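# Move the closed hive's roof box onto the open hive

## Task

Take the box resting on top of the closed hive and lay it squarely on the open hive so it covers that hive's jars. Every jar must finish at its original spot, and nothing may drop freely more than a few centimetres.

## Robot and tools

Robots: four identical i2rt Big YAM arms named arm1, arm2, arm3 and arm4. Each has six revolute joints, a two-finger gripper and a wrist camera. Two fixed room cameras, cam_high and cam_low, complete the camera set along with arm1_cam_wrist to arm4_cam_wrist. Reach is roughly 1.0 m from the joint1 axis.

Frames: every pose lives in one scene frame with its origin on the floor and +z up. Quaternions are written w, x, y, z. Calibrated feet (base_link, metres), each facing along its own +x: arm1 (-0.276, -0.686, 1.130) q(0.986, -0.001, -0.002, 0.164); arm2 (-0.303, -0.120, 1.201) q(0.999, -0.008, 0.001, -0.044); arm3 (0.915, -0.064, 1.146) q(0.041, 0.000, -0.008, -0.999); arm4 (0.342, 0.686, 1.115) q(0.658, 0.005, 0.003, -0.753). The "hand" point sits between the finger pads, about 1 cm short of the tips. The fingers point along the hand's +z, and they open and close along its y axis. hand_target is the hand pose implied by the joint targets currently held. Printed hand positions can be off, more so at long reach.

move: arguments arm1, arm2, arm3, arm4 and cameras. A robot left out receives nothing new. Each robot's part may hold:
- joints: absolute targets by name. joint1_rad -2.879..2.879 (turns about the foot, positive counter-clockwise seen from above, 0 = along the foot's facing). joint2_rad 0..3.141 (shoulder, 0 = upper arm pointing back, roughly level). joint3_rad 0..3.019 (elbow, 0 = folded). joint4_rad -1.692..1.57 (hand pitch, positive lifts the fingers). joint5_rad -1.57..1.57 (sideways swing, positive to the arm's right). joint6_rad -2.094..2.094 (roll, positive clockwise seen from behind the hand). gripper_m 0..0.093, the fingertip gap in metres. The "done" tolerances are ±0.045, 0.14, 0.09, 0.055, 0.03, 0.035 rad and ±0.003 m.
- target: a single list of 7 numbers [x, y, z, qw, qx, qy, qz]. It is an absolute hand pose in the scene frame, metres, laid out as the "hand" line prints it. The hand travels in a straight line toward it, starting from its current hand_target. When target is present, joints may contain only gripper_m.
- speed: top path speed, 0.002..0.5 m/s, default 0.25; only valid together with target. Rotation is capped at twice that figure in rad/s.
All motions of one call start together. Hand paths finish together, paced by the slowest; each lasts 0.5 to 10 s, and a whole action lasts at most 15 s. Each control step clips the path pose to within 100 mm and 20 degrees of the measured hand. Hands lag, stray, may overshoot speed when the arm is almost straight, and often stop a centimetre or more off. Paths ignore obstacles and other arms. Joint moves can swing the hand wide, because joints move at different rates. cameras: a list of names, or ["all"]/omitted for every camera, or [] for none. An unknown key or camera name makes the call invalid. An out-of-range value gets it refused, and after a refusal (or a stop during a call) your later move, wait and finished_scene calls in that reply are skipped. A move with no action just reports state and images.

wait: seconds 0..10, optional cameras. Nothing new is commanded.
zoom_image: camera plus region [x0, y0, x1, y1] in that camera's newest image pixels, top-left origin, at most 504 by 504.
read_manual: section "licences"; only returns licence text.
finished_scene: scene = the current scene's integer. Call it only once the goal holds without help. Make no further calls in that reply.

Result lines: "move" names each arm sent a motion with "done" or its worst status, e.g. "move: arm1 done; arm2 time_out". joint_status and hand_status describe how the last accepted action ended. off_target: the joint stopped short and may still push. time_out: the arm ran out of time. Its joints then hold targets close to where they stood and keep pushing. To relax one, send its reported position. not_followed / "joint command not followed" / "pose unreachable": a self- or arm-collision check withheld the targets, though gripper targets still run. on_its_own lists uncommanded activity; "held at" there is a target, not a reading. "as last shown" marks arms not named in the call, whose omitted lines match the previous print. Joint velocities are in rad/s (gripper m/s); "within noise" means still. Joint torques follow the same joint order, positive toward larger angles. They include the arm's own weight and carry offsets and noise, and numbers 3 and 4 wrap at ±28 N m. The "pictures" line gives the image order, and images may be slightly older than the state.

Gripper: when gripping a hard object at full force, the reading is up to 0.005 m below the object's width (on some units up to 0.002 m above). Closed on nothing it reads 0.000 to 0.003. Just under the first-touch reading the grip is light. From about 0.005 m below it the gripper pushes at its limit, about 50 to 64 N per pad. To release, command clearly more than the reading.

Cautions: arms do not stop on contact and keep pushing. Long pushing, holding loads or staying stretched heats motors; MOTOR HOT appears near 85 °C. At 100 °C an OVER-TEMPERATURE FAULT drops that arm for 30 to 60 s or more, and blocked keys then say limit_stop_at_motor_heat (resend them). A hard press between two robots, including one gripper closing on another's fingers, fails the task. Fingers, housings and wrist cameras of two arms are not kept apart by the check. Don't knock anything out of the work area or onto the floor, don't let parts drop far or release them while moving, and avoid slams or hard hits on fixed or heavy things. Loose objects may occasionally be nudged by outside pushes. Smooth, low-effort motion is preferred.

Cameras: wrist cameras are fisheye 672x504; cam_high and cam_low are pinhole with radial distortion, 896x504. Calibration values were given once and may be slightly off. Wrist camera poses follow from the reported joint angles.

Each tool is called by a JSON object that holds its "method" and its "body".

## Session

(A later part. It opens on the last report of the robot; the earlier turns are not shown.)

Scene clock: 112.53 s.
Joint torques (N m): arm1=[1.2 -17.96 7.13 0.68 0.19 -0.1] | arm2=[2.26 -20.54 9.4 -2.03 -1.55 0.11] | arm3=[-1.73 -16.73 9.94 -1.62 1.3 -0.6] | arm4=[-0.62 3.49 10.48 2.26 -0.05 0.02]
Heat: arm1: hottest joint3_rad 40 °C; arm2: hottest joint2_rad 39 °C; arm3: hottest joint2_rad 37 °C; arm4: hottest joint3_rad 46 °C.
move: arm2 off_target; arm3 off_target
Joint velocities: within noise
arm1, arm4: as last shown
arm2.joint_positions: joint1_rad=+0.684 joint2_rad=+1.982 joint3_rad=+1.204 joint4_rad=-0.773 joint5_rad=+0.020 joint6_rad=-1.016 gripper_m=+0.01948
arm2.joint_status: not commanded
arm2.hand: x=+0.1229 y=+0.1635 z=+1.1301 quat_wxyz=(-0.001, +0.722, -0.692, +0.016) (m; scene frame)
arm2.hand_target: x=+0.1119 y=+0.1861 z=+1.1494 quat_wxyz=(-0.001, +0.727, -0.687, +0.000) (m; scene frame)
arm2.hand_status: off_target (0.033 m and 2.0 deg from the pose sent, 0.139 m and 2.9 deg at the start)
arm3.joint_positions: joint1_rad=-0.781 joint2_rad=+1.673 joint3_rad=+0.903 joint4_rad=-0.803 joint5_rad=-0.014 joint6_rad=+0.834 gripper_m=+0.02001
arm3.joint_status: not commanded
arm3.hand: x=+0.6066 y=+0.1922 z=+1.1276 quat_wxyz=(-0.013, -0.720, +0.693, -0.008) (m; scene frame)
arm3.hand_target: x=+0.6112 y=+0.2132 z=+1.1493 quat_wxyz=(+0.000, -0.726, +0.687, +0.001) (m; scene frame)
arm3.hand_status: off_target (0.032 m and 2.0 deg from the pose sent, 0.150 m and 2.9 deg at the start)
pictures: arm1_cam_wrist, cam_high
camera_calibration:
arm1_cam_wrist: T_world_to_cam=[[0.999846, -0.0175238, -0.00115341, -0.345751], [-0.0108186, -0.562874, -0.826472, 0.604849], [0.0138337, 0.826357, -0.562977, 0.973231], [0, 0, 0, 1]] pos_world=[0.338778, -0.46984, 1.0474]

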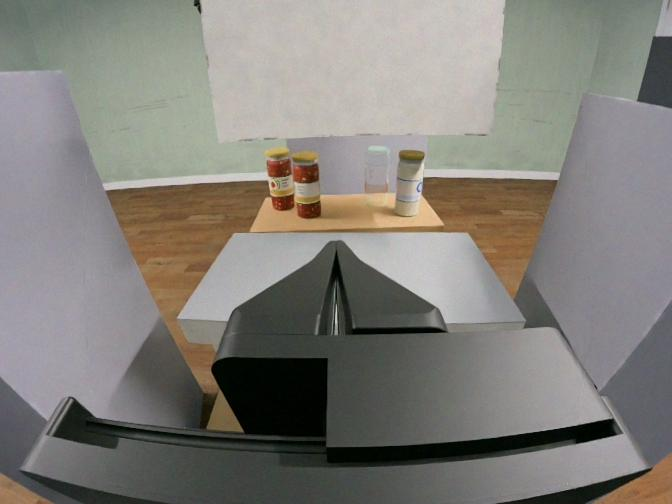

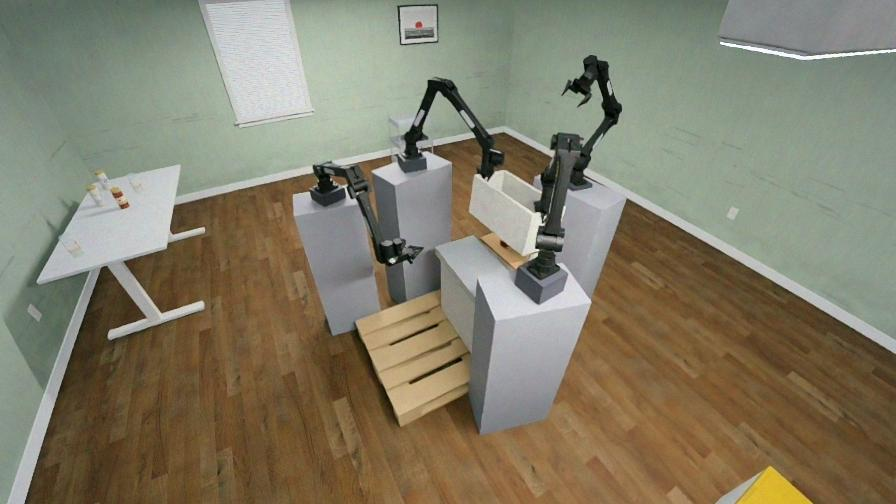

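{"method": "move", "body": {"arm2": {"target":[0.107,0.270,1.13,0,-0.7273,0.687,0],"speed":0.08}, "arm3": {"target":[0.606,0.297,1.13,0,-0.7273,0.687,0],"speed":0.08}, "cameras": ["arm1_cam_wrist","cam_high"]}}

{"method": "zoom_image", "body": {"camera": "arm1_cam_wrist", "region": [180, 80, 300, 250]}}

{"method": "zoom_image", "body": {"camera": "arm1_cam_wrist", "region": [400, 80, 520, 250]}}

{"method": "zoom_image", "body": {"camera": "cam_high", "region": [420, 120, 600, 320]}}

Scene clock: 120.77 s.
Joint torques (N m): arm1=[1.26 -17.9 7.13 0.65 0.18 -0.1] | arm2=[2.55 -23.06 10.28 -1.87 -1.76 0.13] | arm3=[-1.96 -20.31 10.41 -1.54 1.49 -0.62] | arm4=[-1.2 3.08 10.62 2.32 -0.03 0.03]
Heat: arm1: hottest joint3_rad 40 °C; arm2: hottest joint2_rad 39 °C; arm3: hottest joint2_rad 37 °C; arm4: hottest joint3_rad 46 °C.
move: arm2 off_target; arm3 off_target
Joint velocities: within noise
arm1, arm4: as last shown
arm2.joint_positions: joint1_rad=+0.806 joint2_rad=+2.114 joint3_rad=+1.360 joint4_rad=-0.812 joint5_rad=+0.026 joint6_rad=-0.894 gripper_m=+0.01948
arm2.joint_status: not commanded
arm2.hand: x=+0.1179 y=+0.2400 z=+1.1040 quat_wxyz=(+0.006, +0.722, -0.692, +0.017) (m; scene frame)
arm2.hand_target: x=+0.1066 y=+0.2688 z=+1.1295 quat_wxyz=(+0.000, +0.727, -0.687, +0.000) (m; scene frame)
arm2.hand_status: off_target (0.041 m and 2.3 deg from the pose sent, 0.108 m and 2.0 deg at the start)
arm3.joint_positions: joint1_rad=-0.902 joint2_rad=+1.847 joint3_rad=+1.072 joint4_rad=-0.812 joint5_rad=-0.020 joint6_rad=+0.712 gripper_m=+0.02001
arm3.joint_status: not commanded
arm3.hand: x=+0.5997 y=+0.2684 z=+1.1014 quat_wxyz=(-0.016, -0.721, +0.693, -0.014) (m; scene frame)
arm3.hand_target: x=+0.6065 y=+0.2958 z=+1.1294 quat_wxyz=(+0.001, -0.726, +0.687, +0.000) (m; scene frame)
arm3.hand_status: off_target (0.041 m and 2.7 deg from the pose sent, 0.105 m and 2.0 deg at the start)
pictures: arm1_cam_wrist, cam_high
camera_calibration:
arm1_cam_wrist: T_world_to_cam=[[0.999846, -0.0175238, -0.00115341, -0.345751], [-0.0108186, -0.562874, -0.826472, 0.604849], [0.0138337, 0.826357, -0.562977, 0.973231], [0, 0, 0, 1]] pos_world=[0.338778, -0.46984, 1.0474]

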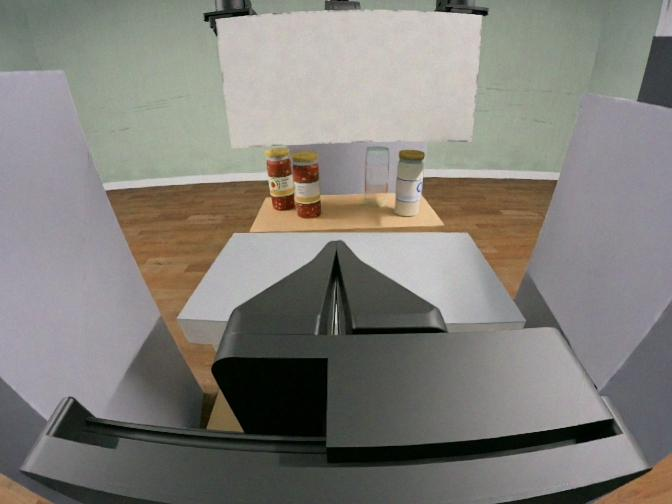

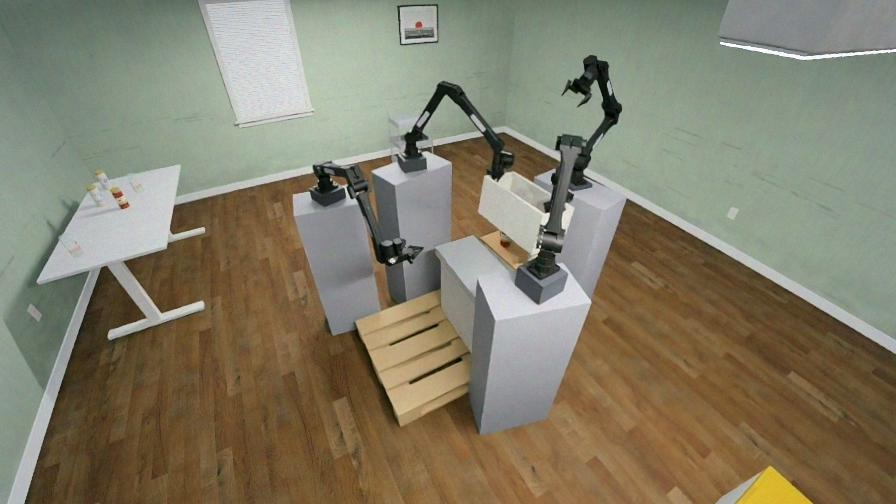

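Scaled by 2.965 from the camera's 672x504 image, which has a finer 960x720 frame.

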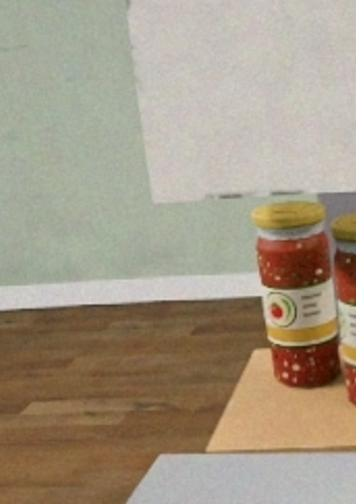

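Scaled by 2.965 from the camera's 672x504 image, which has a finer 960x720 frame.

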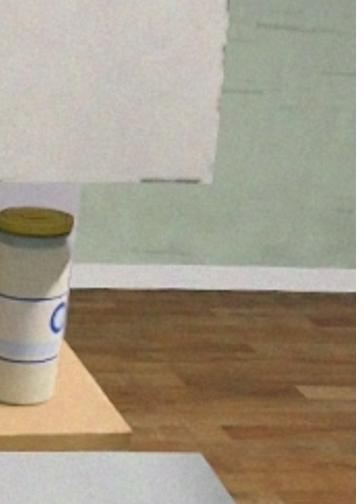

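Scaled by 2.520.

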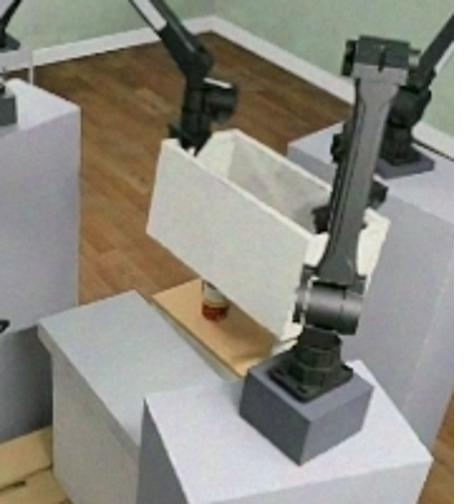

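{"method": "move", "body": {"arm2": {"target":[0.103,0.308,1.128,0.0212,-0.7273,0.687,0.0212],"speed":0.06}, "arm3": {"target":[0.604,0.335,1.128,0.0247,-0.7273,0.687,0.0247],"speed":0.06}, "cameras": ["arm1_cam_wrist","arm2_cam_wrist","arm3_cam_wrist","cam_low"]}}

{"method": "zoom_image", "body": {"camera": "arm1_cam_wrist", "region": [180, 80, 300, 250]}}

{"method": "zoom_image", "body": {"camera": "arm1_cam_wrist", "region": [400, 80, 520, 250]}}

{"method": "zoom_image", "body": {"camera": "cam_low", "region": [400, 170, 520, 290]}}

Scene clock: 128.80 s.
Joint torques (N m): arm1=[1.2 -18.02 7.13 0.68 0.18 -0.1] | arm2=[3.02 -23.41 10.54 -0.72 -2.13 0.18] | arm3=[-2.37 -20.89 10.56 -0.61 2.02 -0.69] | arm4=[-1.2 3.25 10.44 2.22 -0.01 0.01]
Heat: arm1: hottest joint3_rad 40 °C; arm2: hottest joint2_rad 41 °C; arm3: hottest joint2_rad 38 °C; arm4: hottest joint3_rad 46 °C.
move: arm2 off_target; arm3 off_target
Joint velocities: within noise
arm1, arm4: as last shown
arm2.joint_positions: joint1_rad=+0.840 joint2_rad=+2.144 joint3_rad=+1.409 joint4_rad=-0.812 joint5_rad=-0.011 joint6_rad=-0.859 gripper_m=+0.01948
arm2.joint_status: not commanded
arm2.hand: x=+0.1143 y=+0.2708 z=+1.1012 quat_wxyz=(-0.005, +0.721, -0.693, +0.000) (m; scene frame)
arm2.hand_target: x=+0.1020 y=+0.3065 z=+1.1277 quat_wxyz=(-0.021, +0.727, -0.686, -0.022) (m; scene frame)
arm2.hand_status: off_target (0.047 m and 3.2 deg from the pose sent, 0.073 m and 5.5 deg at the start)
arm3.joint_positions: joint1_rad=-0.928 joint2_rad=+1.885 joint3_rad=+1.123 joint4_rad=-0.795 joint5_rad=+0.011 joint6_rad=+0.686 gripper_m=+0.02000
arm3.joint_status: not commanded
arm3.hand: x=+0.5966 y=+0.2983 z=+1.0975 quat_wxyz=(+0.001, -0.721, +0.693, +0.000) (m; scene frame)
arm3.hand_target: x=+0.6050 y=+0.3332 z=+1.1277 quat_wxyz=(+0.026, -0.726, +0.687, +0.024) (m; scene frame)
arm3.hand_status: off_target (0.048 m and 4.1 deg from the pose sent, 0.072 m and 6.5 deg at the start)
pictures: arm1_cam_wrist, arm2_cam_wrist, arm3_cam_wrist, cam_low
camera_calibration:
arm1_cam_wrist: T_world_to_cam=[[0.999846, -0.0175238, -0.00115341, -0.345751], [-0.0108186, -0.562874, -0.826472, 0.604849], [0.0138337, 0.826357, -0.562977, 0.973231], [0, 0, 0, 1]] pos_world=[0.338778, -0.46984, 1.0474]
arm2_cam_wrist: T_world_to_cam=[[0.999919, 0.00841556, 0.00954093, -0.12504], [0.000774718, -0.788838, 0.6146, -0.463968], [0.0126985, -0.614543, -0.788781, 1.16165], [0, 0, 0, 1]] pos_world=[0.110638, 0.34894, 1.20263]
arm3_cam_wrist: T_world_to_cam=[[0.999021, 0.0436224, -0.00739659, -0.600231], [0.039747, -0.81139, 0.583153, -0.418224], [0.019437, -0.582876, -0.812329, 1.17976], [0, 0, 0, 1]] pos_world=[0.593335, 0.374492, 1.1978]

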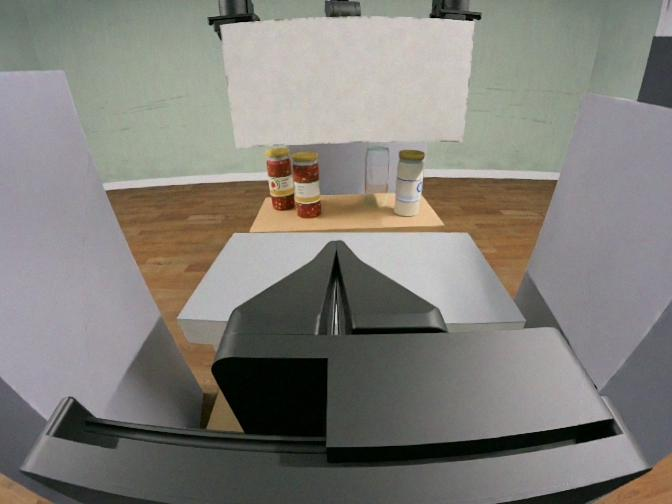

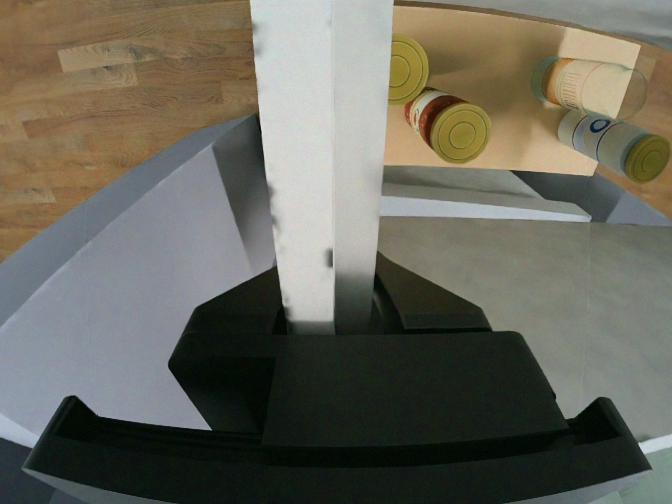

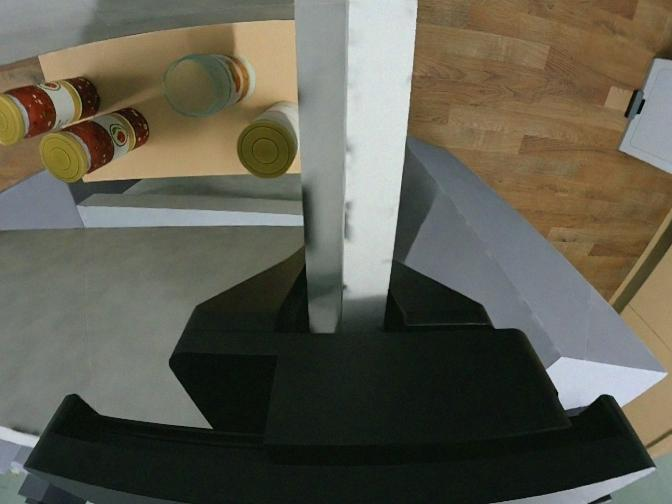

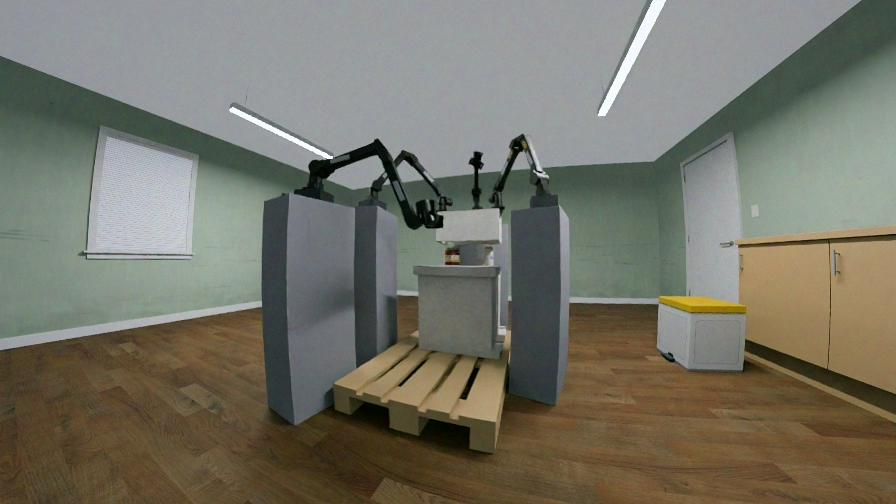

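Scaled by 2.965 from the camera's 672x504 image, which has a finer 960x720 frame.

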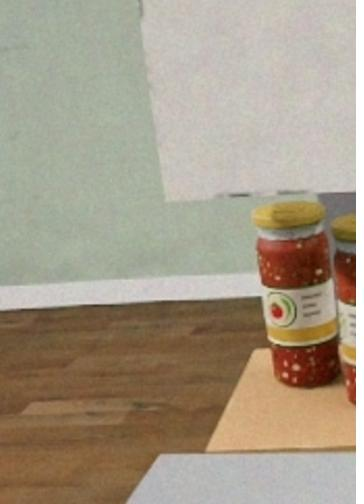

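Scaled by 2.965 from the camera's 672x504 image, which has a finer 960x720 frame.

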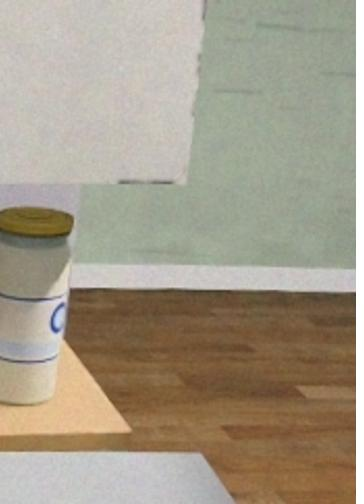

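Scaled by 4.200.

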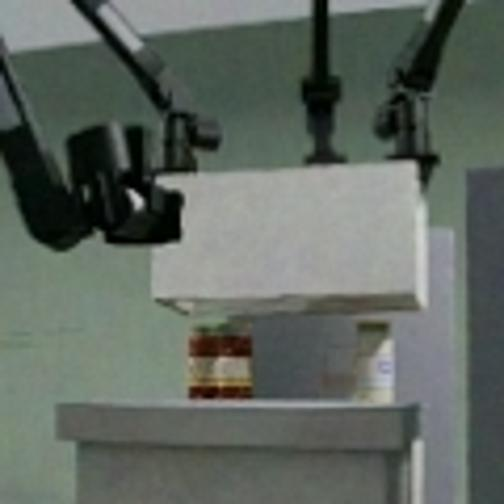

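{"method": "move", "body": {"arm2": {"target":[0.101,0.316,1.075,0.0212,-0.7273,0.687,0.0212],"speed":0.05}, "arm3": {"target":[0.604,0.343,1.079,0.0247,-0.7273,0.687,0.0247],"speed":0.05}, "cameras": ["arm1_cam_wrist","cam_low"]}}

{"method": "zoom_image", "body": {"camera": "arm1_cam_wrist", "region": [210, 120, 300, 250]}}

{"method": "zoom_image", "body": {"camera": "arm1_cam_wrist", "region": [400, 120, 490, 250]}}

Scene clock: 137.87 s.
Joint torques (N m): arm1=[1.26 -17.9 7.12 0.66 0.19 -0.09] | arm2=[2.78 -24.18 9.16 -0.36 -2.14 0.22] | arm3=[-3.02 -22.3 9.32 -0.49 2 -0.72] | arm4=[-1.38 3.66 10.52 2.35 -0.05 0.03]
Heat: arm1: hottest joint3_rad 40 °C; arm2: hottest joint2_rad 42 °C; arm3: hottest joint3_rad 39 °C; arm4: hottest joint3_rad 46 °C.
move: arm2 off_target; arm3 off_target
Joint velocities: within noise
arm1, arm4: as last shown
arm2.joint_positions: joint1_rad=+0.848 joint2_rad=+2.243 joint3_rad=+1.428 joint4_rad=-0.731 joint5_rad=-0.010 joint6_rad=-0.851 gripper_m=+0.01948
arm2.joint_status: not commanded
arm2.hand: x=+0.1146 y=+0.2770 z=+1.0518 quat_wxyz=(-0.005, +0.721, -0.693, +0.000) (m; scene frame)
arm2.hand_target: x=+0.1001 y=+0.3146 z=+1.0748 quat_wxyz=(-0.021, +0.727, -0.686, -0.022) (m; scene frame)
arm2.hand_status: off_target (0.047 m and 3.2 deg from the pose sent, 0.054 m and 3.2 deg at the start)
arm3.joint_positions: joint1_rad=-0.935 joint2_rad=+1.990 joint3_rad=+1.124 joint4_rad=-0.691 joint5_rad=+0.012 joint6_rad=+0.678 gripper_m=+0.02000
arm3.joint_status: not commanded
arm3.hand: x=+0.5958 y=+0.3041 z=+1.0495 quat_wxyz=(+0.001, -0.721, +0.693, +0.000) (m; scene frame)
arm3.hand_target: x=+0.6050 y=+0.3412 z=+1.0787 quat_wxyz=(+0.026, -0.725, +0.687, +0.024) (m; scene frame)
arm3.hand_status: off_target (0.049 m and 4.0 deg from the pose sent, 0.049 m and 4.0 deg at the start)
pictures: arm1_cam_wrist, cam_low
camera_calibration:
arm1_cam_wrist: T_world_to_cam=[[0.999846, -0.0175238, -0.00115341, -0.345751], [-0.0108186, -0.562874, -0.826472, 0.604849], [0.0138337, 0.826357, -0.562977, 0.973231], [0, 0, 0, 1]] pos_world=[0.338778, -0.46984, 1.0474]

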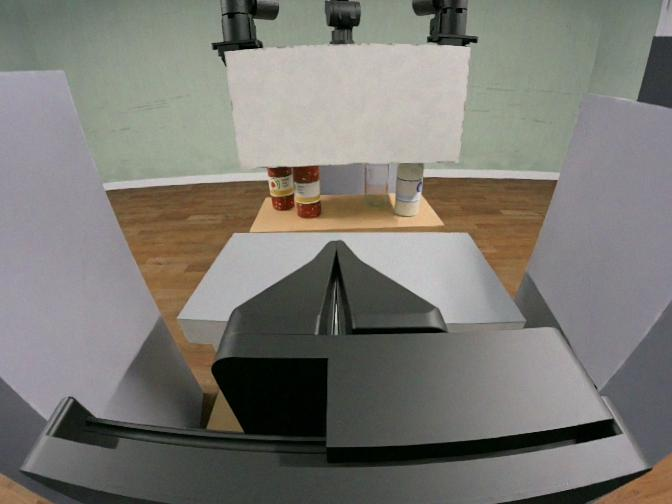

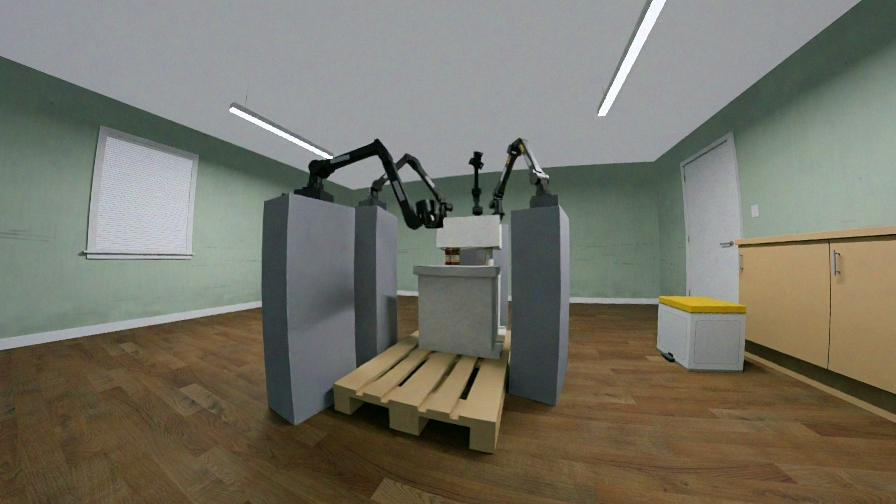

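Scaled by 3.877 from the camera's 672x504 image, which has a finer 960x720 frame.

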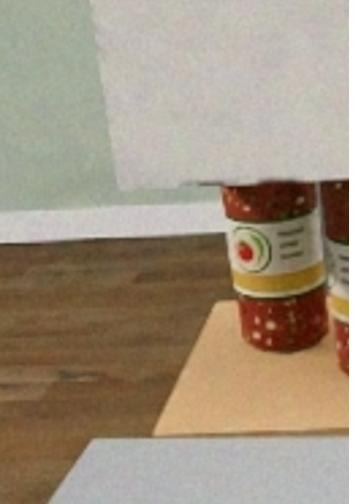

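Scaled by 3.877 from the camera's 672x504 image, which has a finer 960x720 frame.

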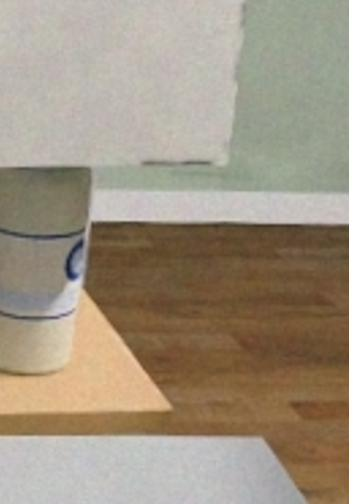

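{"method": "move", "body": {"arm2": {"target":[0.095,0.313,1.012,0.0212,-0.7273,0.687,0.0212],"speed":0.05}, "arm3": {"target":[0.600,0.340,1.017,0.0247,-0.7273,0.687,0.0247],"speed":0.05}, "cameras": ["arm1_cam_wrist"]}}

{"method": "zoom_image", "body": {"camera": "arm1_cam_wrist", "region": [210, 140, 300, 250]}}

{"method": "zoom_image", "body": {"camera": "arm1_cam_wrist", "region": [400, 140, 490, 250]}}

Scene clock: 142.37 s.
Joint torques (N m): arm1=[1.32 -17.85 7.12 0.65 0.19 -0.09] | arm2=[3.25 -23.88 7.38 -0.18 -1.91 0.26] | arm3=[-2.08 -22.77 7.32 -0.29 1.88 -0.6] | arm4=[-1.03 3.31 10.52 2.17 -0.04 0.07]
Heat: arm1: hottest joint3_rad 40 °C; arm2: hottest joint2_rad 42 °C; arm3: hottest joint3_rad 39 °C; arm4: hottest joint3_rad 46 °C.
move: arm2 off_target; arm3 off_target
Joint velocities: within noise
arm1, arm4: as last shown
arm2.joint_positions: joint1_rad=+0.852 joint2_rad=+2.351 joint3_rad=+1.436 joint4_rad=-0.618 joint5_rad=-0.014 joint6_rad=-0.849 gripper_m=+0.01948
arm2.joint_status: not commanded
arm2.hand: x=+0.1125 y=+0.2785 z=+0.9950 quat_wxyz=(-0.012, +0.722, -0.691, -0.002) (m; scene frame)
arm2.hand_target: x=+0.0945 y=+0.3118 z=+1.0118 quat_wxyz=(-0.021, +0.727, -0.686, -0.021) (m; scene frame)
arm2.hand_status: off_target (0.042 m and 2.6 deg from the pose sent, 0.057 m and 3.2 deg at the start)
arm3.joint_positions: joint1_rad=-0.936 joint2_rad=+2.114 joint3_rad=+1.132 joint4_rad=-0.562 joint5_rad=+0.014 joint6_rad=+0.674 gripper_m=+0.02001
arm3.joint_status: not commanded
arm3.hand: x=+0.5928 y=+0.3077 z=+0.9933 quat_wxyz=(+0.003, -0.722, +0.692, +0.006) (m; scene frame)
arm3.hand_target: x=+0.6005 y=+0.3389 z=+1.0168 quat_wxyz=(+0.025, -0.726, +0.687, +0.024) (m; scene frame)
arm3.hand_status: off_target (0.041 m and 3.4 deg from the pose sent, 0.049 m and 4.0 deg at the start)
pictures: arm1_cam_wrist
camera_calibration:
arm1_cam_wrist: T_world_to_cam=[[0.999846, -0.0175238, -0.00115341, -0.345751], [-0.0108186, -0.562874, -0.826472, 0.604849], [0.0138337, 0.826357, -0.562977, 0.973231], [0, 0, 0, 1]] pos_world=[0.338778, -0.46984, 1.0474]

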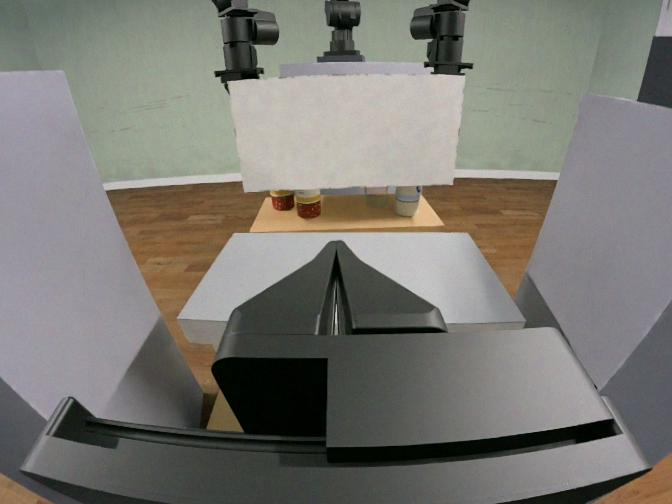

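Scaled by 4.582 from the camera's 672x504 image, which has a finer 960x720 frame.

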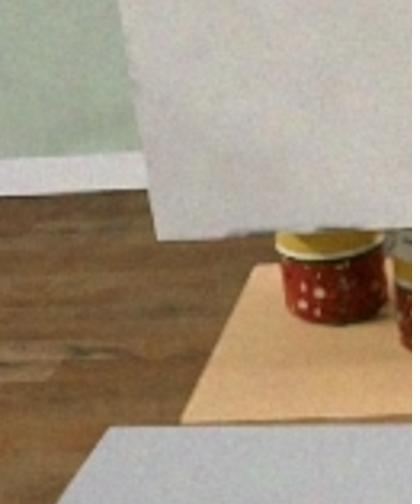

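Scaled by 4.582 from the camera's 672x504 image, which has a finer 960x720 frame.

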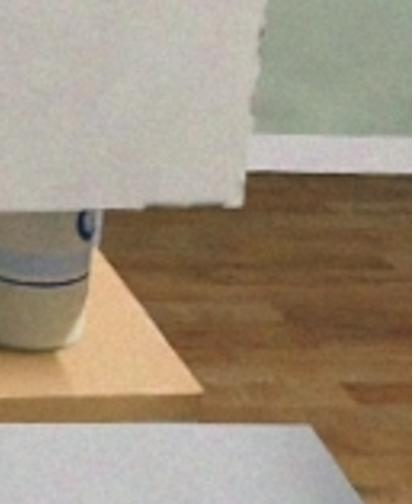

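{"method": "move", "body": {"arm2": {"target":[0.091,0.304,0.960,0.0212,-0.7273,0.687,0.0212],"speed":0.05}, "arm3": {"target":[0.598,0.331,0.965,0.0247,-0.7273,0.687,0.0247],"speed":0.05}, "cameras": ["arm1_cam_wrist"]}}

{"method": "zoom_image", "body": {"camera": "arm1_cam_wrist", "region": [210, 150, 300, 250]}}

{"method": "zoom_image", "body": {"camera": "arm1_cam_wrist", "region": [400, 150, 490, 250]}}

Scene clock: 147.03 s.
Joint torques (N m): arm1=[1.26 -17.9 7.12 0.65 0.18 -0.1] | arm2=[2.78 -23.88 6.2 0.03 -1.79 0.23] | arm3=[-1.73 -23 5.38 -0.2 1.79 -0.51] | arm4=[-1.2 3.55 10.43 2.36 -0.01 0.04]
Heat: arm1: hottest joint3_rad 40 °C; arm2: hottest joint2_rad 42 °C; arm3: hottest joint3_rad 39 °C; arm4: hottest joint3_rad 47 °C.
move: arm2 off_target; arm3 off_target
Joint velocities: within noise
arm1.joint_positions: joint1_rad=-0.098 joint2_rad=+2.859 joint3_rad=+1.700 joint4_rad=+1.381 joint5_rad=-1.322 joint6_rad=+0.223 gripper_m=+0.00064
arm1.joint_status: not commanded
arm1.hand: x=+0.3398 y=-0.3684 z=+0.9780 quat_wxyz=(-0.515, +0.483, -0.490, -0.511) (m; scene frame)
arm1.hand_target: x=+0.3395 y=-0.3603 z=+0.9702 quat_wxyz=(-0.513, +0.487, -0.487, -0.513) (m; scene frame)
arm1.hand_status: not commanded
arm2.joint_positions: joint1_rad=+0.853 joint2_rad=+2.441 joint3_rad=+1.445 joint4_rad=-0.528 joint5_rad=-0.017 joint6_rad=-0.849 gripper_m=+0.01948
arm2.joint_status: not commanded
arm2.hand: x=+0.1086 y=+0.2754 z=+0.9478 quat_wxyz=(-0.017, +0.723, -0.691, -0.003) (m; scene frame)
arm2.hand_target: x=+0.0909 y=+0.3030 z=+0.9598 quat_wxyz=(-0.021, +0.727, -0.686, -0.021) (m; scene frame)
arm2.hand_status: off_target (0.036 m and 2.3 deg from the pose sent, 0.048 m and 2.6 deg at the start)
arm3.joint_positions: joint1_rad=-0.925 joint2_rad=+2.221 joint3_rad=+1.142 joint4_rad=-0.453 joint5_rad=+0.016 joint6_rad=+0.678 gripper_m=+0.02000
arm3.joint_status: not commanded
arm3.hand: x=+0.5884 y=+0.3044 z=+0.9459 quat_wxyz=(+0.004, -0.724, +0.689, +0.013) (m; scene frame)
arm3.hand_target: x=+0.5981 y=+0.3302 z=+0.9646 quat_wxyz=(+0.025, -0.726, +0.687, +0.024) (m; scene frame)
arm3.hand_status: off_target (0.034 m and 2.7 deg from the pose sent, 0.037 m and 3.4 deg at the start)
arm4: as last shown
pictures: arm1_cam_wrist
camera_calibration:
arm1_cam_wrist: T_world_to_cam=[[0.999846, -0.0175238, -0.00115341, -0.345751], [-0.0108186, -0.562874, -0.826472, 0.604849], [0.0138337, 0.826357, -0.562977, 0.973231], [0, 0, 0, 1]] pos_world=[0.338778, -0.46984, 1.0474]

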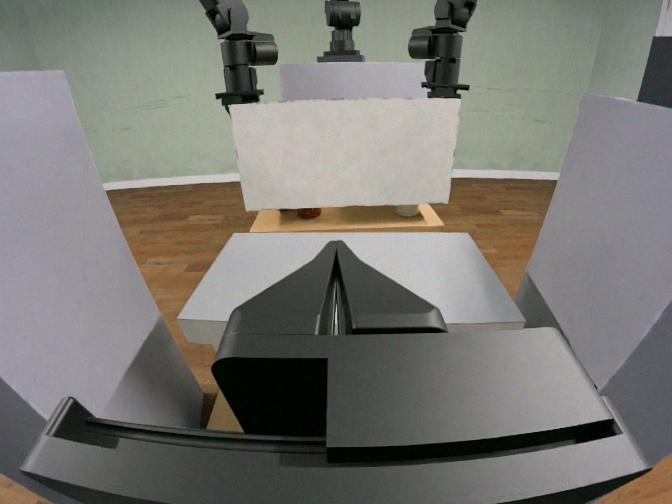

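Scaled by 5.040 from the camera's 672x504 image, which has a finer 960x720 frame.

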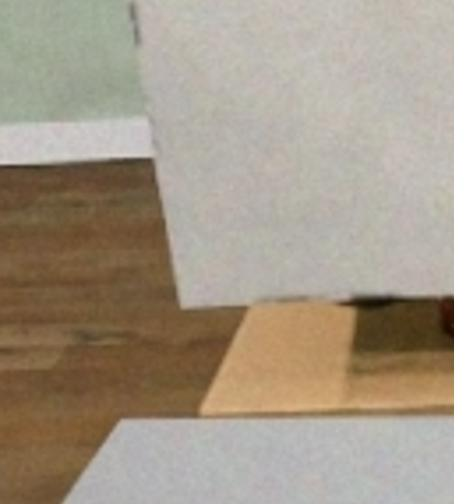

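Scaled by 5.040 from the camera's 672x504 image, which has a finer 960x720 frame.

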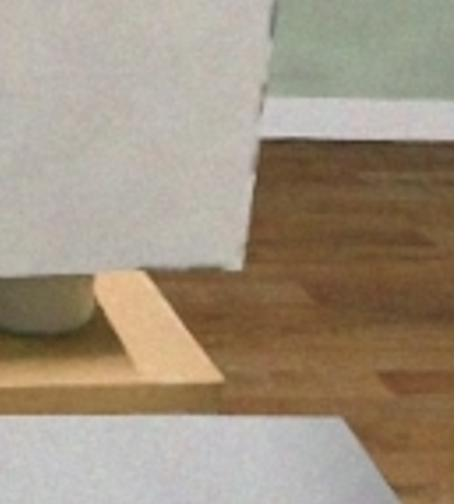

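{"method": "move", "body": {"arm2": {"target":[0.092,0.300,0.922,0.0212,-0.7263,0.688,0.0212],"speed":0.04}, "arm3": {"target":[0.599,0.325,0.927,0.0247,-0.7263,0.688,0.0247],"speed":0.04}, "cameras": ["arm1_cam_wrist"]}}

{"method": "zoom_image", "body": {"camera": "arm1_cam_wrist", "region": [220, 180, 280, 250]}}

{"method": "zoom_image", "body": {"camera": "arm1_cam_wrist", "region": [410, 180, 470, 250]}}

Scene clock: 152.80 s.
Joint torques (N m): arm1=[1.26 -17.9 7.13 0.66 0.18 -0.1] | arm2=[2.55 -23.59 5.61 0.16 -1.69 0.18] | arm3=[-1.55 -22.77 4.12 -0.09 1.63 -0.5] | arm4=[-1.49 3.37 10.48 2.11 -0.01 0.06]
Heat: arm1: hottest joint3_rad 40 °C; arm2: hottest joint2_rad 43 °C; arm3: hottest joint2_rad 39 °C; arm4: hottest joint3_rad 47 °C.
move: arm2 off_target; arm3 off_target
Joint velocities: within noise
arm1: as last shown
arm2.joint_positions: joint1_rad=+0.853 joint2_rad=+2.519 joint3_rad=+1.479 joint4_rad=-0.479 joint5_rad=-0.019 joint6_rad=-0.849 gripper_m=+0.01948
arm2.joint_status: not commanded
arm2.hand: x=+0.1087 y=+0.2755 z=+0.9127 quat_wxyz=(-0.019, +0.723, -0.691, -0.004) (m; scene frame)
arm2.hand_target: x=+0.0920 y=+0.2993 z=+0.9218 quat_wxyz=(-0.021, +0.726, -0.687, -0.021) (m; scene frame)
arm2.hand_status: off_target (0.031 m and 2.1 deg from the pose sent, 0.039 m and 2.2 deg at the start)
arm3.joint_positions: joint1_rad=-0.921 joint2_rad=+2.302 joint3_rad=+1.155 joint4_rad=-0.377 joint5_rad=+0.019 joint6_rad=+0.685 gripper_m=+0.02000
arm3.joint_status: not commanded
arm3.hand: x=+0.5882 y=+0.3023 z=+0.9109 quat_wxyz=(+0.006, -0.723, +0.690, +0.017) (m; scene frame)
arm3.hand_target: x=+0.5992 y=+0.3244 z=+0.9265 quat_wxyz=(+0.025, -0.725, +0.688, +0.024) (m; scene frame)
arm3.hand_status: off_target (0.030 m and 2.4 deg from the pose sent, 0.030 m and 2.7 deg at the start)
arm4.joint_positions: joint1_rad=+0.337 joint2_rad=+0.580 joint3_rad=+1.357 joint4_rad=-1.358 joint5_rad=+0.031 joint6_rad=-0.490 gripper_m=+0.09396
arm4.joint_status: not commanded
arm4.hand: x=+0.3795 y=+0.4625 z=+1.6399 quat_wxyz=(-0.273, -0.382, -0.795, +0.384) (m; scene frame)
arm4.hand_target: x=+0.3789 y=+0.4651 z=+1.6508 quat_wxyz=(-0.280, -0.380, -0.789, +0.393) (m; scene frame)
arm4.hand_status: not commanded
pictures: arm1_cam_wrist
camera_calibration:
arm1_cam_wrist: T_world_to_cam=[[0.999846, -0.0175238, -0.00115341, -0.345751], [-0.0108186, -0.562874, -0.826472, 0.604849], [0.0138337, 0.826357, -0.562977, 0.973231], [0, 0, 0, 1]] pos_world=[0.338778, -0.46984, 1.0474]

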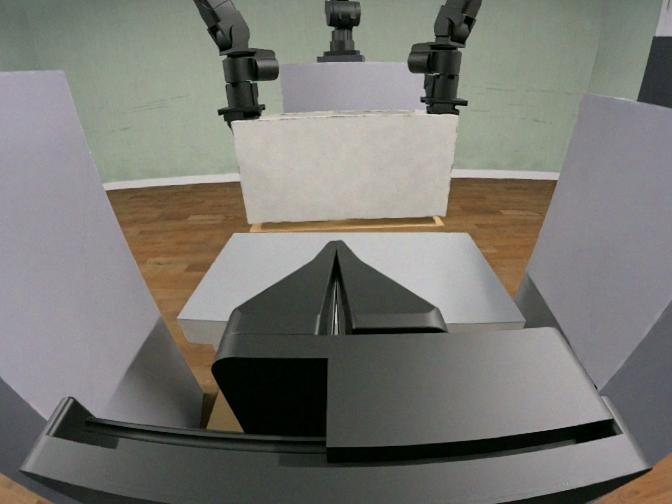

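Scaled by 7.200 from the camera's 672x504 image, which has a finer 960x720 frame.

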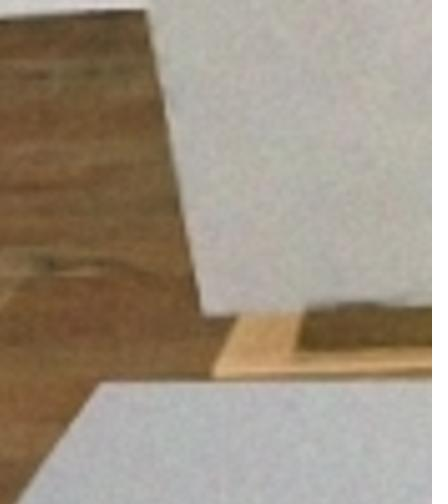

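Scaled by 7.200 from the camera's 672x504 image, which has a finer 960x720 frame.

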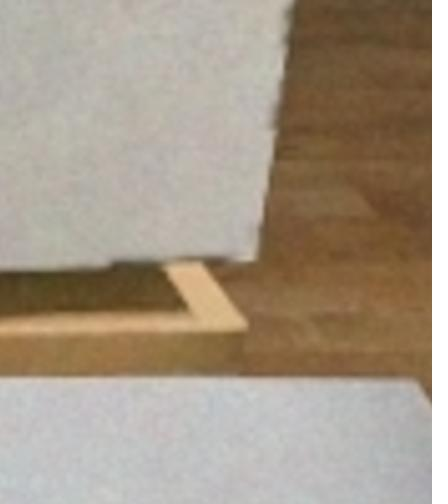

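{"method": "move", "body": {"arm2": {"target":[0.092,0.296,0.908,0.0212,-0.7263,0.688,0.0212],"speed":0.03}, "arm3": {"target":[0.599,0.321,0.912,0.0247,-0.7263,0.688,0.0247],"speed":0.03}, "cameras": ["arm1_cam_wrist"]}}

{"method": "zoom_image", "body": {"camera": "arm1_cam_wrist", "region": [220, 180, 280, 250]}}

{"method": "zoom_image", "body": {"camera": "arm1_cam_wrist", "region": [410, 180, 470, 250]}}

Scene clock: 157.70 s.
Joint torques (N m): arm1=[1.2 -17.96 7.13 0.68 0.19 -0.1] | arm2=[2.14 -23 5.39 0.2 -1.58 0.13] | arm3=[-1.55 -22.42 3.73 -0.06 1.57 -0.5] | arm4=[-0.91 3.43 10.35 2.22 -0.01 -0.01]
Heat: arm1: hottest joint3_rad 40 °C; arm2: hottest joint2_rad 43 °C; arm3: hottest joint2_rad 39 °C; arm4: hottest joint3_rad 47 °C.
move: arm2 off_target; arm3 off_target
Joint velocities: within noise
arm1, arm4: as last shown
arm2.joint_positions: joint1_rad=+0.853 joint2_rad=+2.541 joint3_rad=+1.485 joint4_rad=-0.461 joint5_rad=-0.021 joint6_rad=-0.849 gripper_m=+0.01948
arm2.joint_status: not commanded
arm2.hand: x=+0.1079 y=+0.2752 z=+0.9022 quat_wxyz=(-0.021, +0.723, -0.691, -0.005) (m; scene frame)
arm2.hand_target: x=+0.0921 y=+0.2954 z=+0.9080 quat_wxyz=(-0.021, +0.726, -0.687, -0.021) (m; scene frame)
arm2.hand_status: off_target (0.027 m and 1.9 deg from the pose sent, 0.027 m and 2.1 deg at the start)
arm3.joint_positions: joint1_rad=-0.917 joint2_rad=+2.330 joint3_rad=+1.160 joint4_rad=-0.347 joint5_rad=+0.021 joint6_rad=+0.690 gripper_m=+0.02000
arm3.joint_status: not commanded
arm3.hand: x=+0.5870 y=+0.3008 z=+0.8987 quat_wxyz=(+0.007, -0.723, +0.691, +0.020) (m; scene frame)
arm3.hand_target: x=+0.5989 y=+0.3204 z=+0.9116 quat_wxyz=(+0.025, -0.725, +0.688, +0.024) (m; scene frame)
arm3.hand_status: off_target (0.027 m and 2.1 deg from the pose sent, 0.022 m and 2.4 deg at the start)
pictures: arm1_cam_wrist
camera_calibration:
arm1_cam_wrist: T_world_to_cam=[[0.999846, -0.0175238, -0.00115341, -0.345751], [-0.0108186, -0.562874, -0.826472, 0.604849], [0.0138337, 0.826357, -0.562977, 0.973231], [0, 0, 0, 1]] pos_world=[0.338778, -0.46984, 1.0474]

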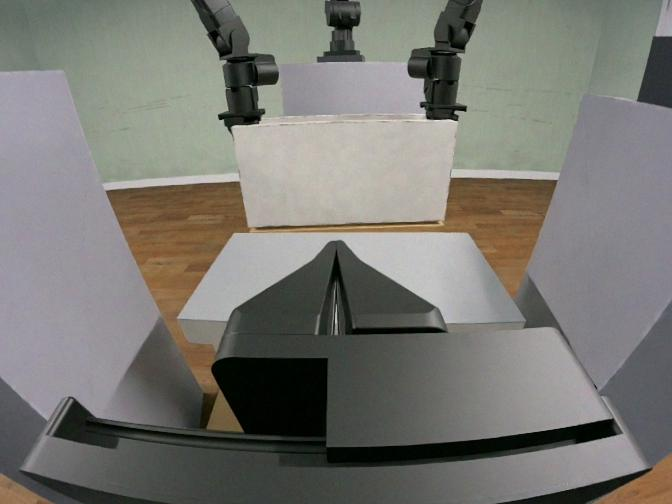

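Scaled by 7.200 from the camera's 672x504 image, which has a finer 960x720 frame.

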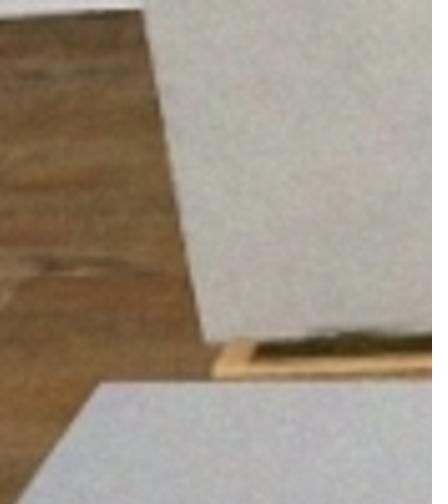

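Scaled by 7.200 from the camera's 672x504 image, which has a finer 960x720 frame.

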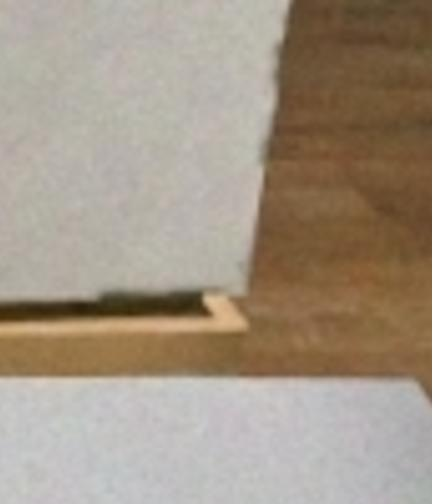

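{"method": "move", "body": {"arm2": {"target":[0.095,0.290,0.903,0.0212,-0.7263,0.688,0.0212],"speed":0.03}, "arm3": {"target":[0.602,0.315,0.908,0.0247,-0.7263,0.688,0.0247],"speed":0.03}, "cameras": ["arm1_cam_wrist"]}}

{"method": "zoom_image", "body": {"camera": "arm1_cam_wrist", "region": [220, 180, 280, 250]}}

{"method": "zoom_image", "body": {"camera": "arm1_cam_wrist", "region": [410, 180, 470, 250]}}

Scene clock: 161.47 s.
Joint torques (N m): arm1=[1.26 -17.9 7.13 0.66 0.18 -0.1] | arm2=[1.55 -22.48 5.31 0.51 -1.41 0.03] | arm3=[-1.2 -22.36 2.43 0.2 1.43 -0.47] | arm4=[-1.73 3.25 10.51 2.11 -0.05 -0.01]
Heat: arm1: hottest joint3_rad 40 °C; arm2: hottest joint2_rad 44 °C; arm3: hottest joint2_rad 39 °C; arm4: hottest joint3_rad 47 °C.
move: arm2 off_target; arm3 off_target
Joint velocities: within noise
arm1, arm4: as last shown
arm2.joint_positions: joint1_rad=+0.853 joint2_rad=+2.543 joint3_rad=+1.485 joint4_rad=-0.454 joint5_rad=-0.026 joint6_rad=-0.849 gripper_m=+0.01948
arm2.joint_status: not commanded
arm2.hand: x=+0.1077 y=+0.2761 z=+0.9008 quat_wxyz=(-0.023, +0.723, -0.691, -0.007) (m; scene frame)
arm2.hand_target: x=+0.0951 y=+0.2897 z=+0.9030 quat_wxyz=(-0.021, +0.726, -0.687, -0.021) (m; scene frame)
arm2.hand_status: off_target (0.019 m and 1.7 deg from the pose sent, 0.020 m and 1.9 deg at the start)
arm3.joint_positions: joint1_rad=-0.917 joint2_rad=+2.332 joint3_rad=+1.157 joint4_rad=-0.333 joint5_rad=+0.024 joint6_rad=+0.690 gripper_m=+0.02000
arm3.joint_status: not commanded
arm3.hand: x=+0.5867 y=+0.3020 z=+0.8976 quat_wxyz=(+0.009, -0.723, +0.691, +0.024) (m; scene frame)
arm3.hand_target: x=+0.6018 y=+0.3145 z=+0.9075 quat_wxyz=(+0.025, -0.725, +0.688, +0.024) (m; scene frame)
arm3.hand_status: off_target (0.023 m and 1.9 deg from the pose sent, 0.023 m and 2.2 deg at the start)
pictures: arm1_cam_wrist
camera_calibration:
arm1_cam_wrist: T_world_to_cam=[[0.999846, -0.0175238, -0.00115341, -0.345751], [-0.0108186, -0.562874, -0.826472, 0.604849], [0.0138337, 0.826357, -0.562977, 0.973231], [0, 0, 0, 1]] pos_world=[0.338778, -0.46984, 1.0474]

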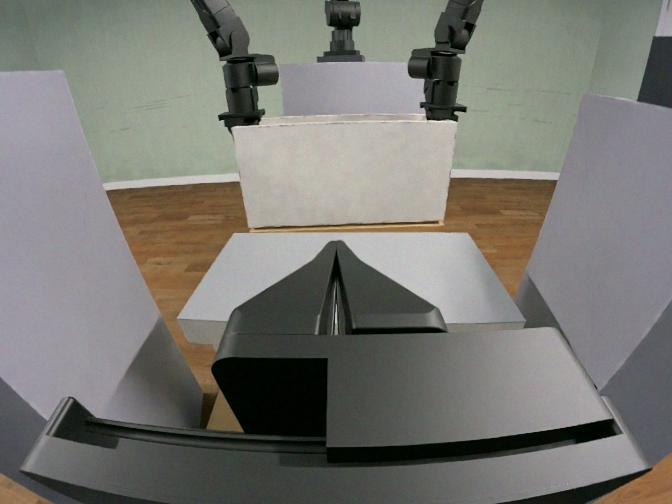

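Scaled by 7.200 from the camera's 672x504 image, which has a finer 960x720 frame.

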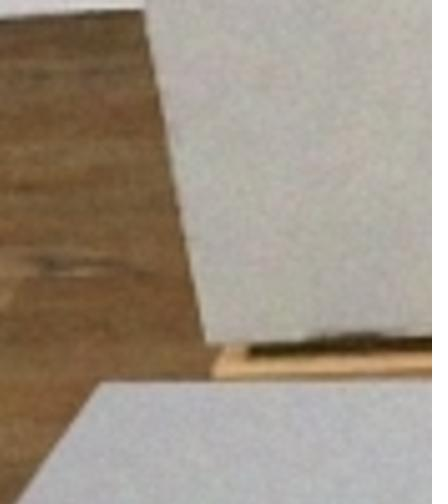

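Scaled by 7.200 from the camera's 672x504 image, which has a finer 960x720 frame.

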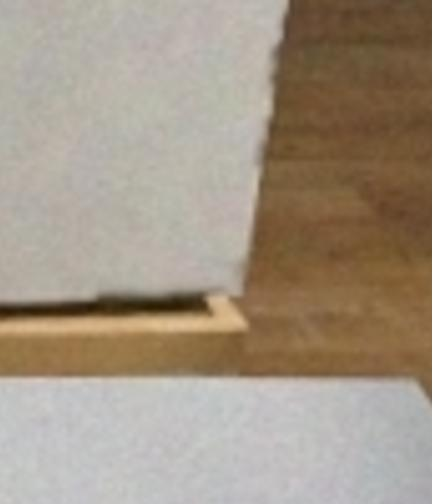

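{"method": "move", "body": {"arm2": {"target":[0.0965,0.284,0.905,0.0212,-0.7263,0.688,0.0212],"speed":0.03}, "arm3": {"target":[0.603,0.309,0.909,0.0247,-0.7263,0.688,0.0247],"speed":0.03}, "cameras": ["arm1_cam_wrist"]}}

{"method": "zoom_image", "body": {"camera": "arm1_cam_wrist", "region": [220, 180, 280, 250]}}

{"method": "zoom_image", "body": {"camera": "arm1_cam_wrist", "region": [410, 180, 470, 250]}}

Scene clock: 164.53 s.
Joint torques (N m): arm1=[1.26 -17.9 7.12 0.65 0.19 -0.09] | arm2=[0.91 -23.47 4.22 0.39 -1.21 -0.08] | arm3=[-0.79 -22.89 1.77 0.12 1.31 -0.44] | arm4=[-1.08 3.66 10.58 2.19 -0.01 -0.01]
Heat: arm1: hottest joint3_rad 40 °C; arm2: hottest joint2_rad 43 °C; arm3: hottest joint2_rad 39 °C; arm4: hottest joint3_rad 47 °C.
move: arm2 off_target; arm3 off_target
Joint velocities: within noise
arm1, arm4: as last shown
arm2.joint_positions: joint1_rad=+0.849 joint2_rad=+2.545 joint3_rad=+1.485 joint4_rad=-0.448 joint5_rad=-0.031 joint6_rad=-0.851 gripper_m=+0.01948
arm2.joint_status: not commanded
arm2.hand: x=+0.1094 y=+0.2756 z=+0.9001 quat_wxyz=(-0.025, +0.722, -0.692, -0.009) (m; scene frame)
arm2.hand_target: x=+0.0967 y=+0.2839 z=+0.9049 quat_wxyz=(-0.021, +0.726, -0.687, -0.021) (m; scene frame)
arm2.hand_status: off_target (0.016 m and 1.6 deg from the pose sent, 0.014 m and 1.7 deg at the start)
arm3.joint_positions: joint1_rad=-0.915 joint2_rad=+2.332 joint3_rad=+1.146 joint4_rad=-0.319 joint5_rad=+0.027 joint6_rad=+0.694 gripper_m=+0.02000
arm3.joint_status: not commanded
arm3.hand: x=+0.5885 y=+0.2993 z=+0.8961 quat_wxyz=(+0.011, -0.722, +0.691, +0.026) (m; scene frame)
arm3.hand_target: x=+0.6027 y=+0.3085 z=+0.9083 quat_wxyz=(+0.024, -0.725, +0.687, +0.024) (m; scene frame)
arm3.hand_status: off_target (0.022 m and 1.7 deg from the pose sent, 0.021 m and 1.9 deg at the start)
pictures: arm1_cam_wrist
camera_calibration:
arm1_cam_wrist: T_world_to_cam=[[0.999846, -0.0175238, -0.00115341, -0.345751], [-0.0108186, -0.562874, -0.826472, 0.604849], [0.0138337, 0.826357, -0.562977, 0.973231], [0, 0, 0, 1]] pos_world=[0.338778, -0.46984, 1.0474]

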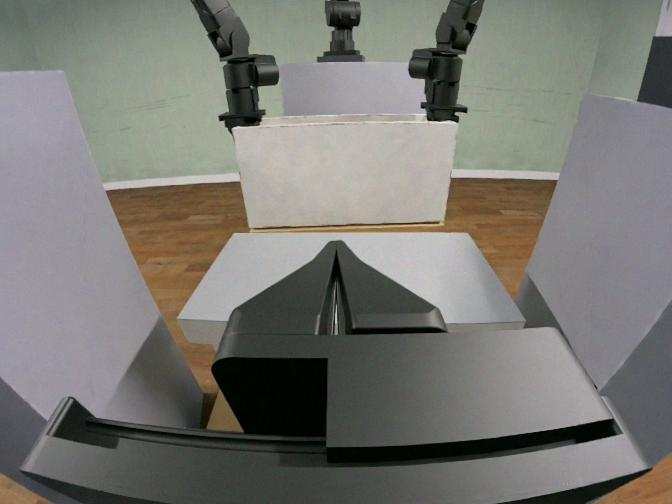

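Scaled by 7.200 from the camera's 672x504 image, which has a finer 960x720 frame.

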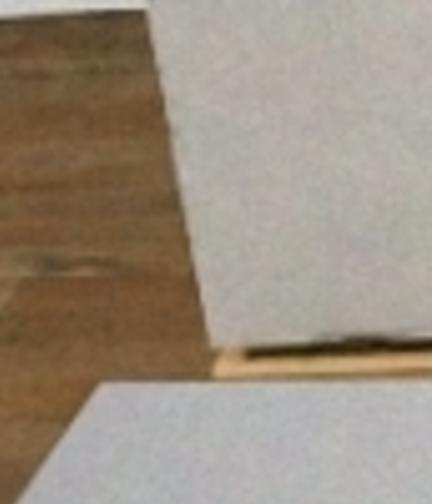

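Scaled by 7.200 from the camera's 672x504 image, which has a finer 960x720 frame.

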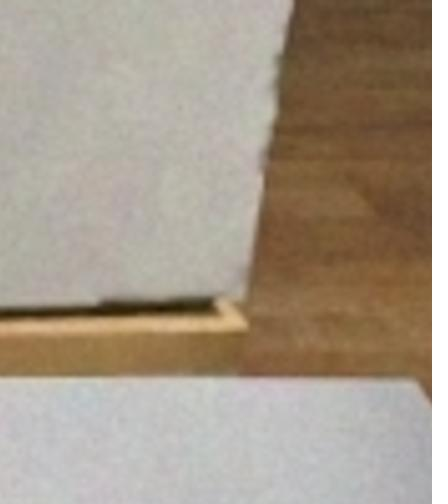

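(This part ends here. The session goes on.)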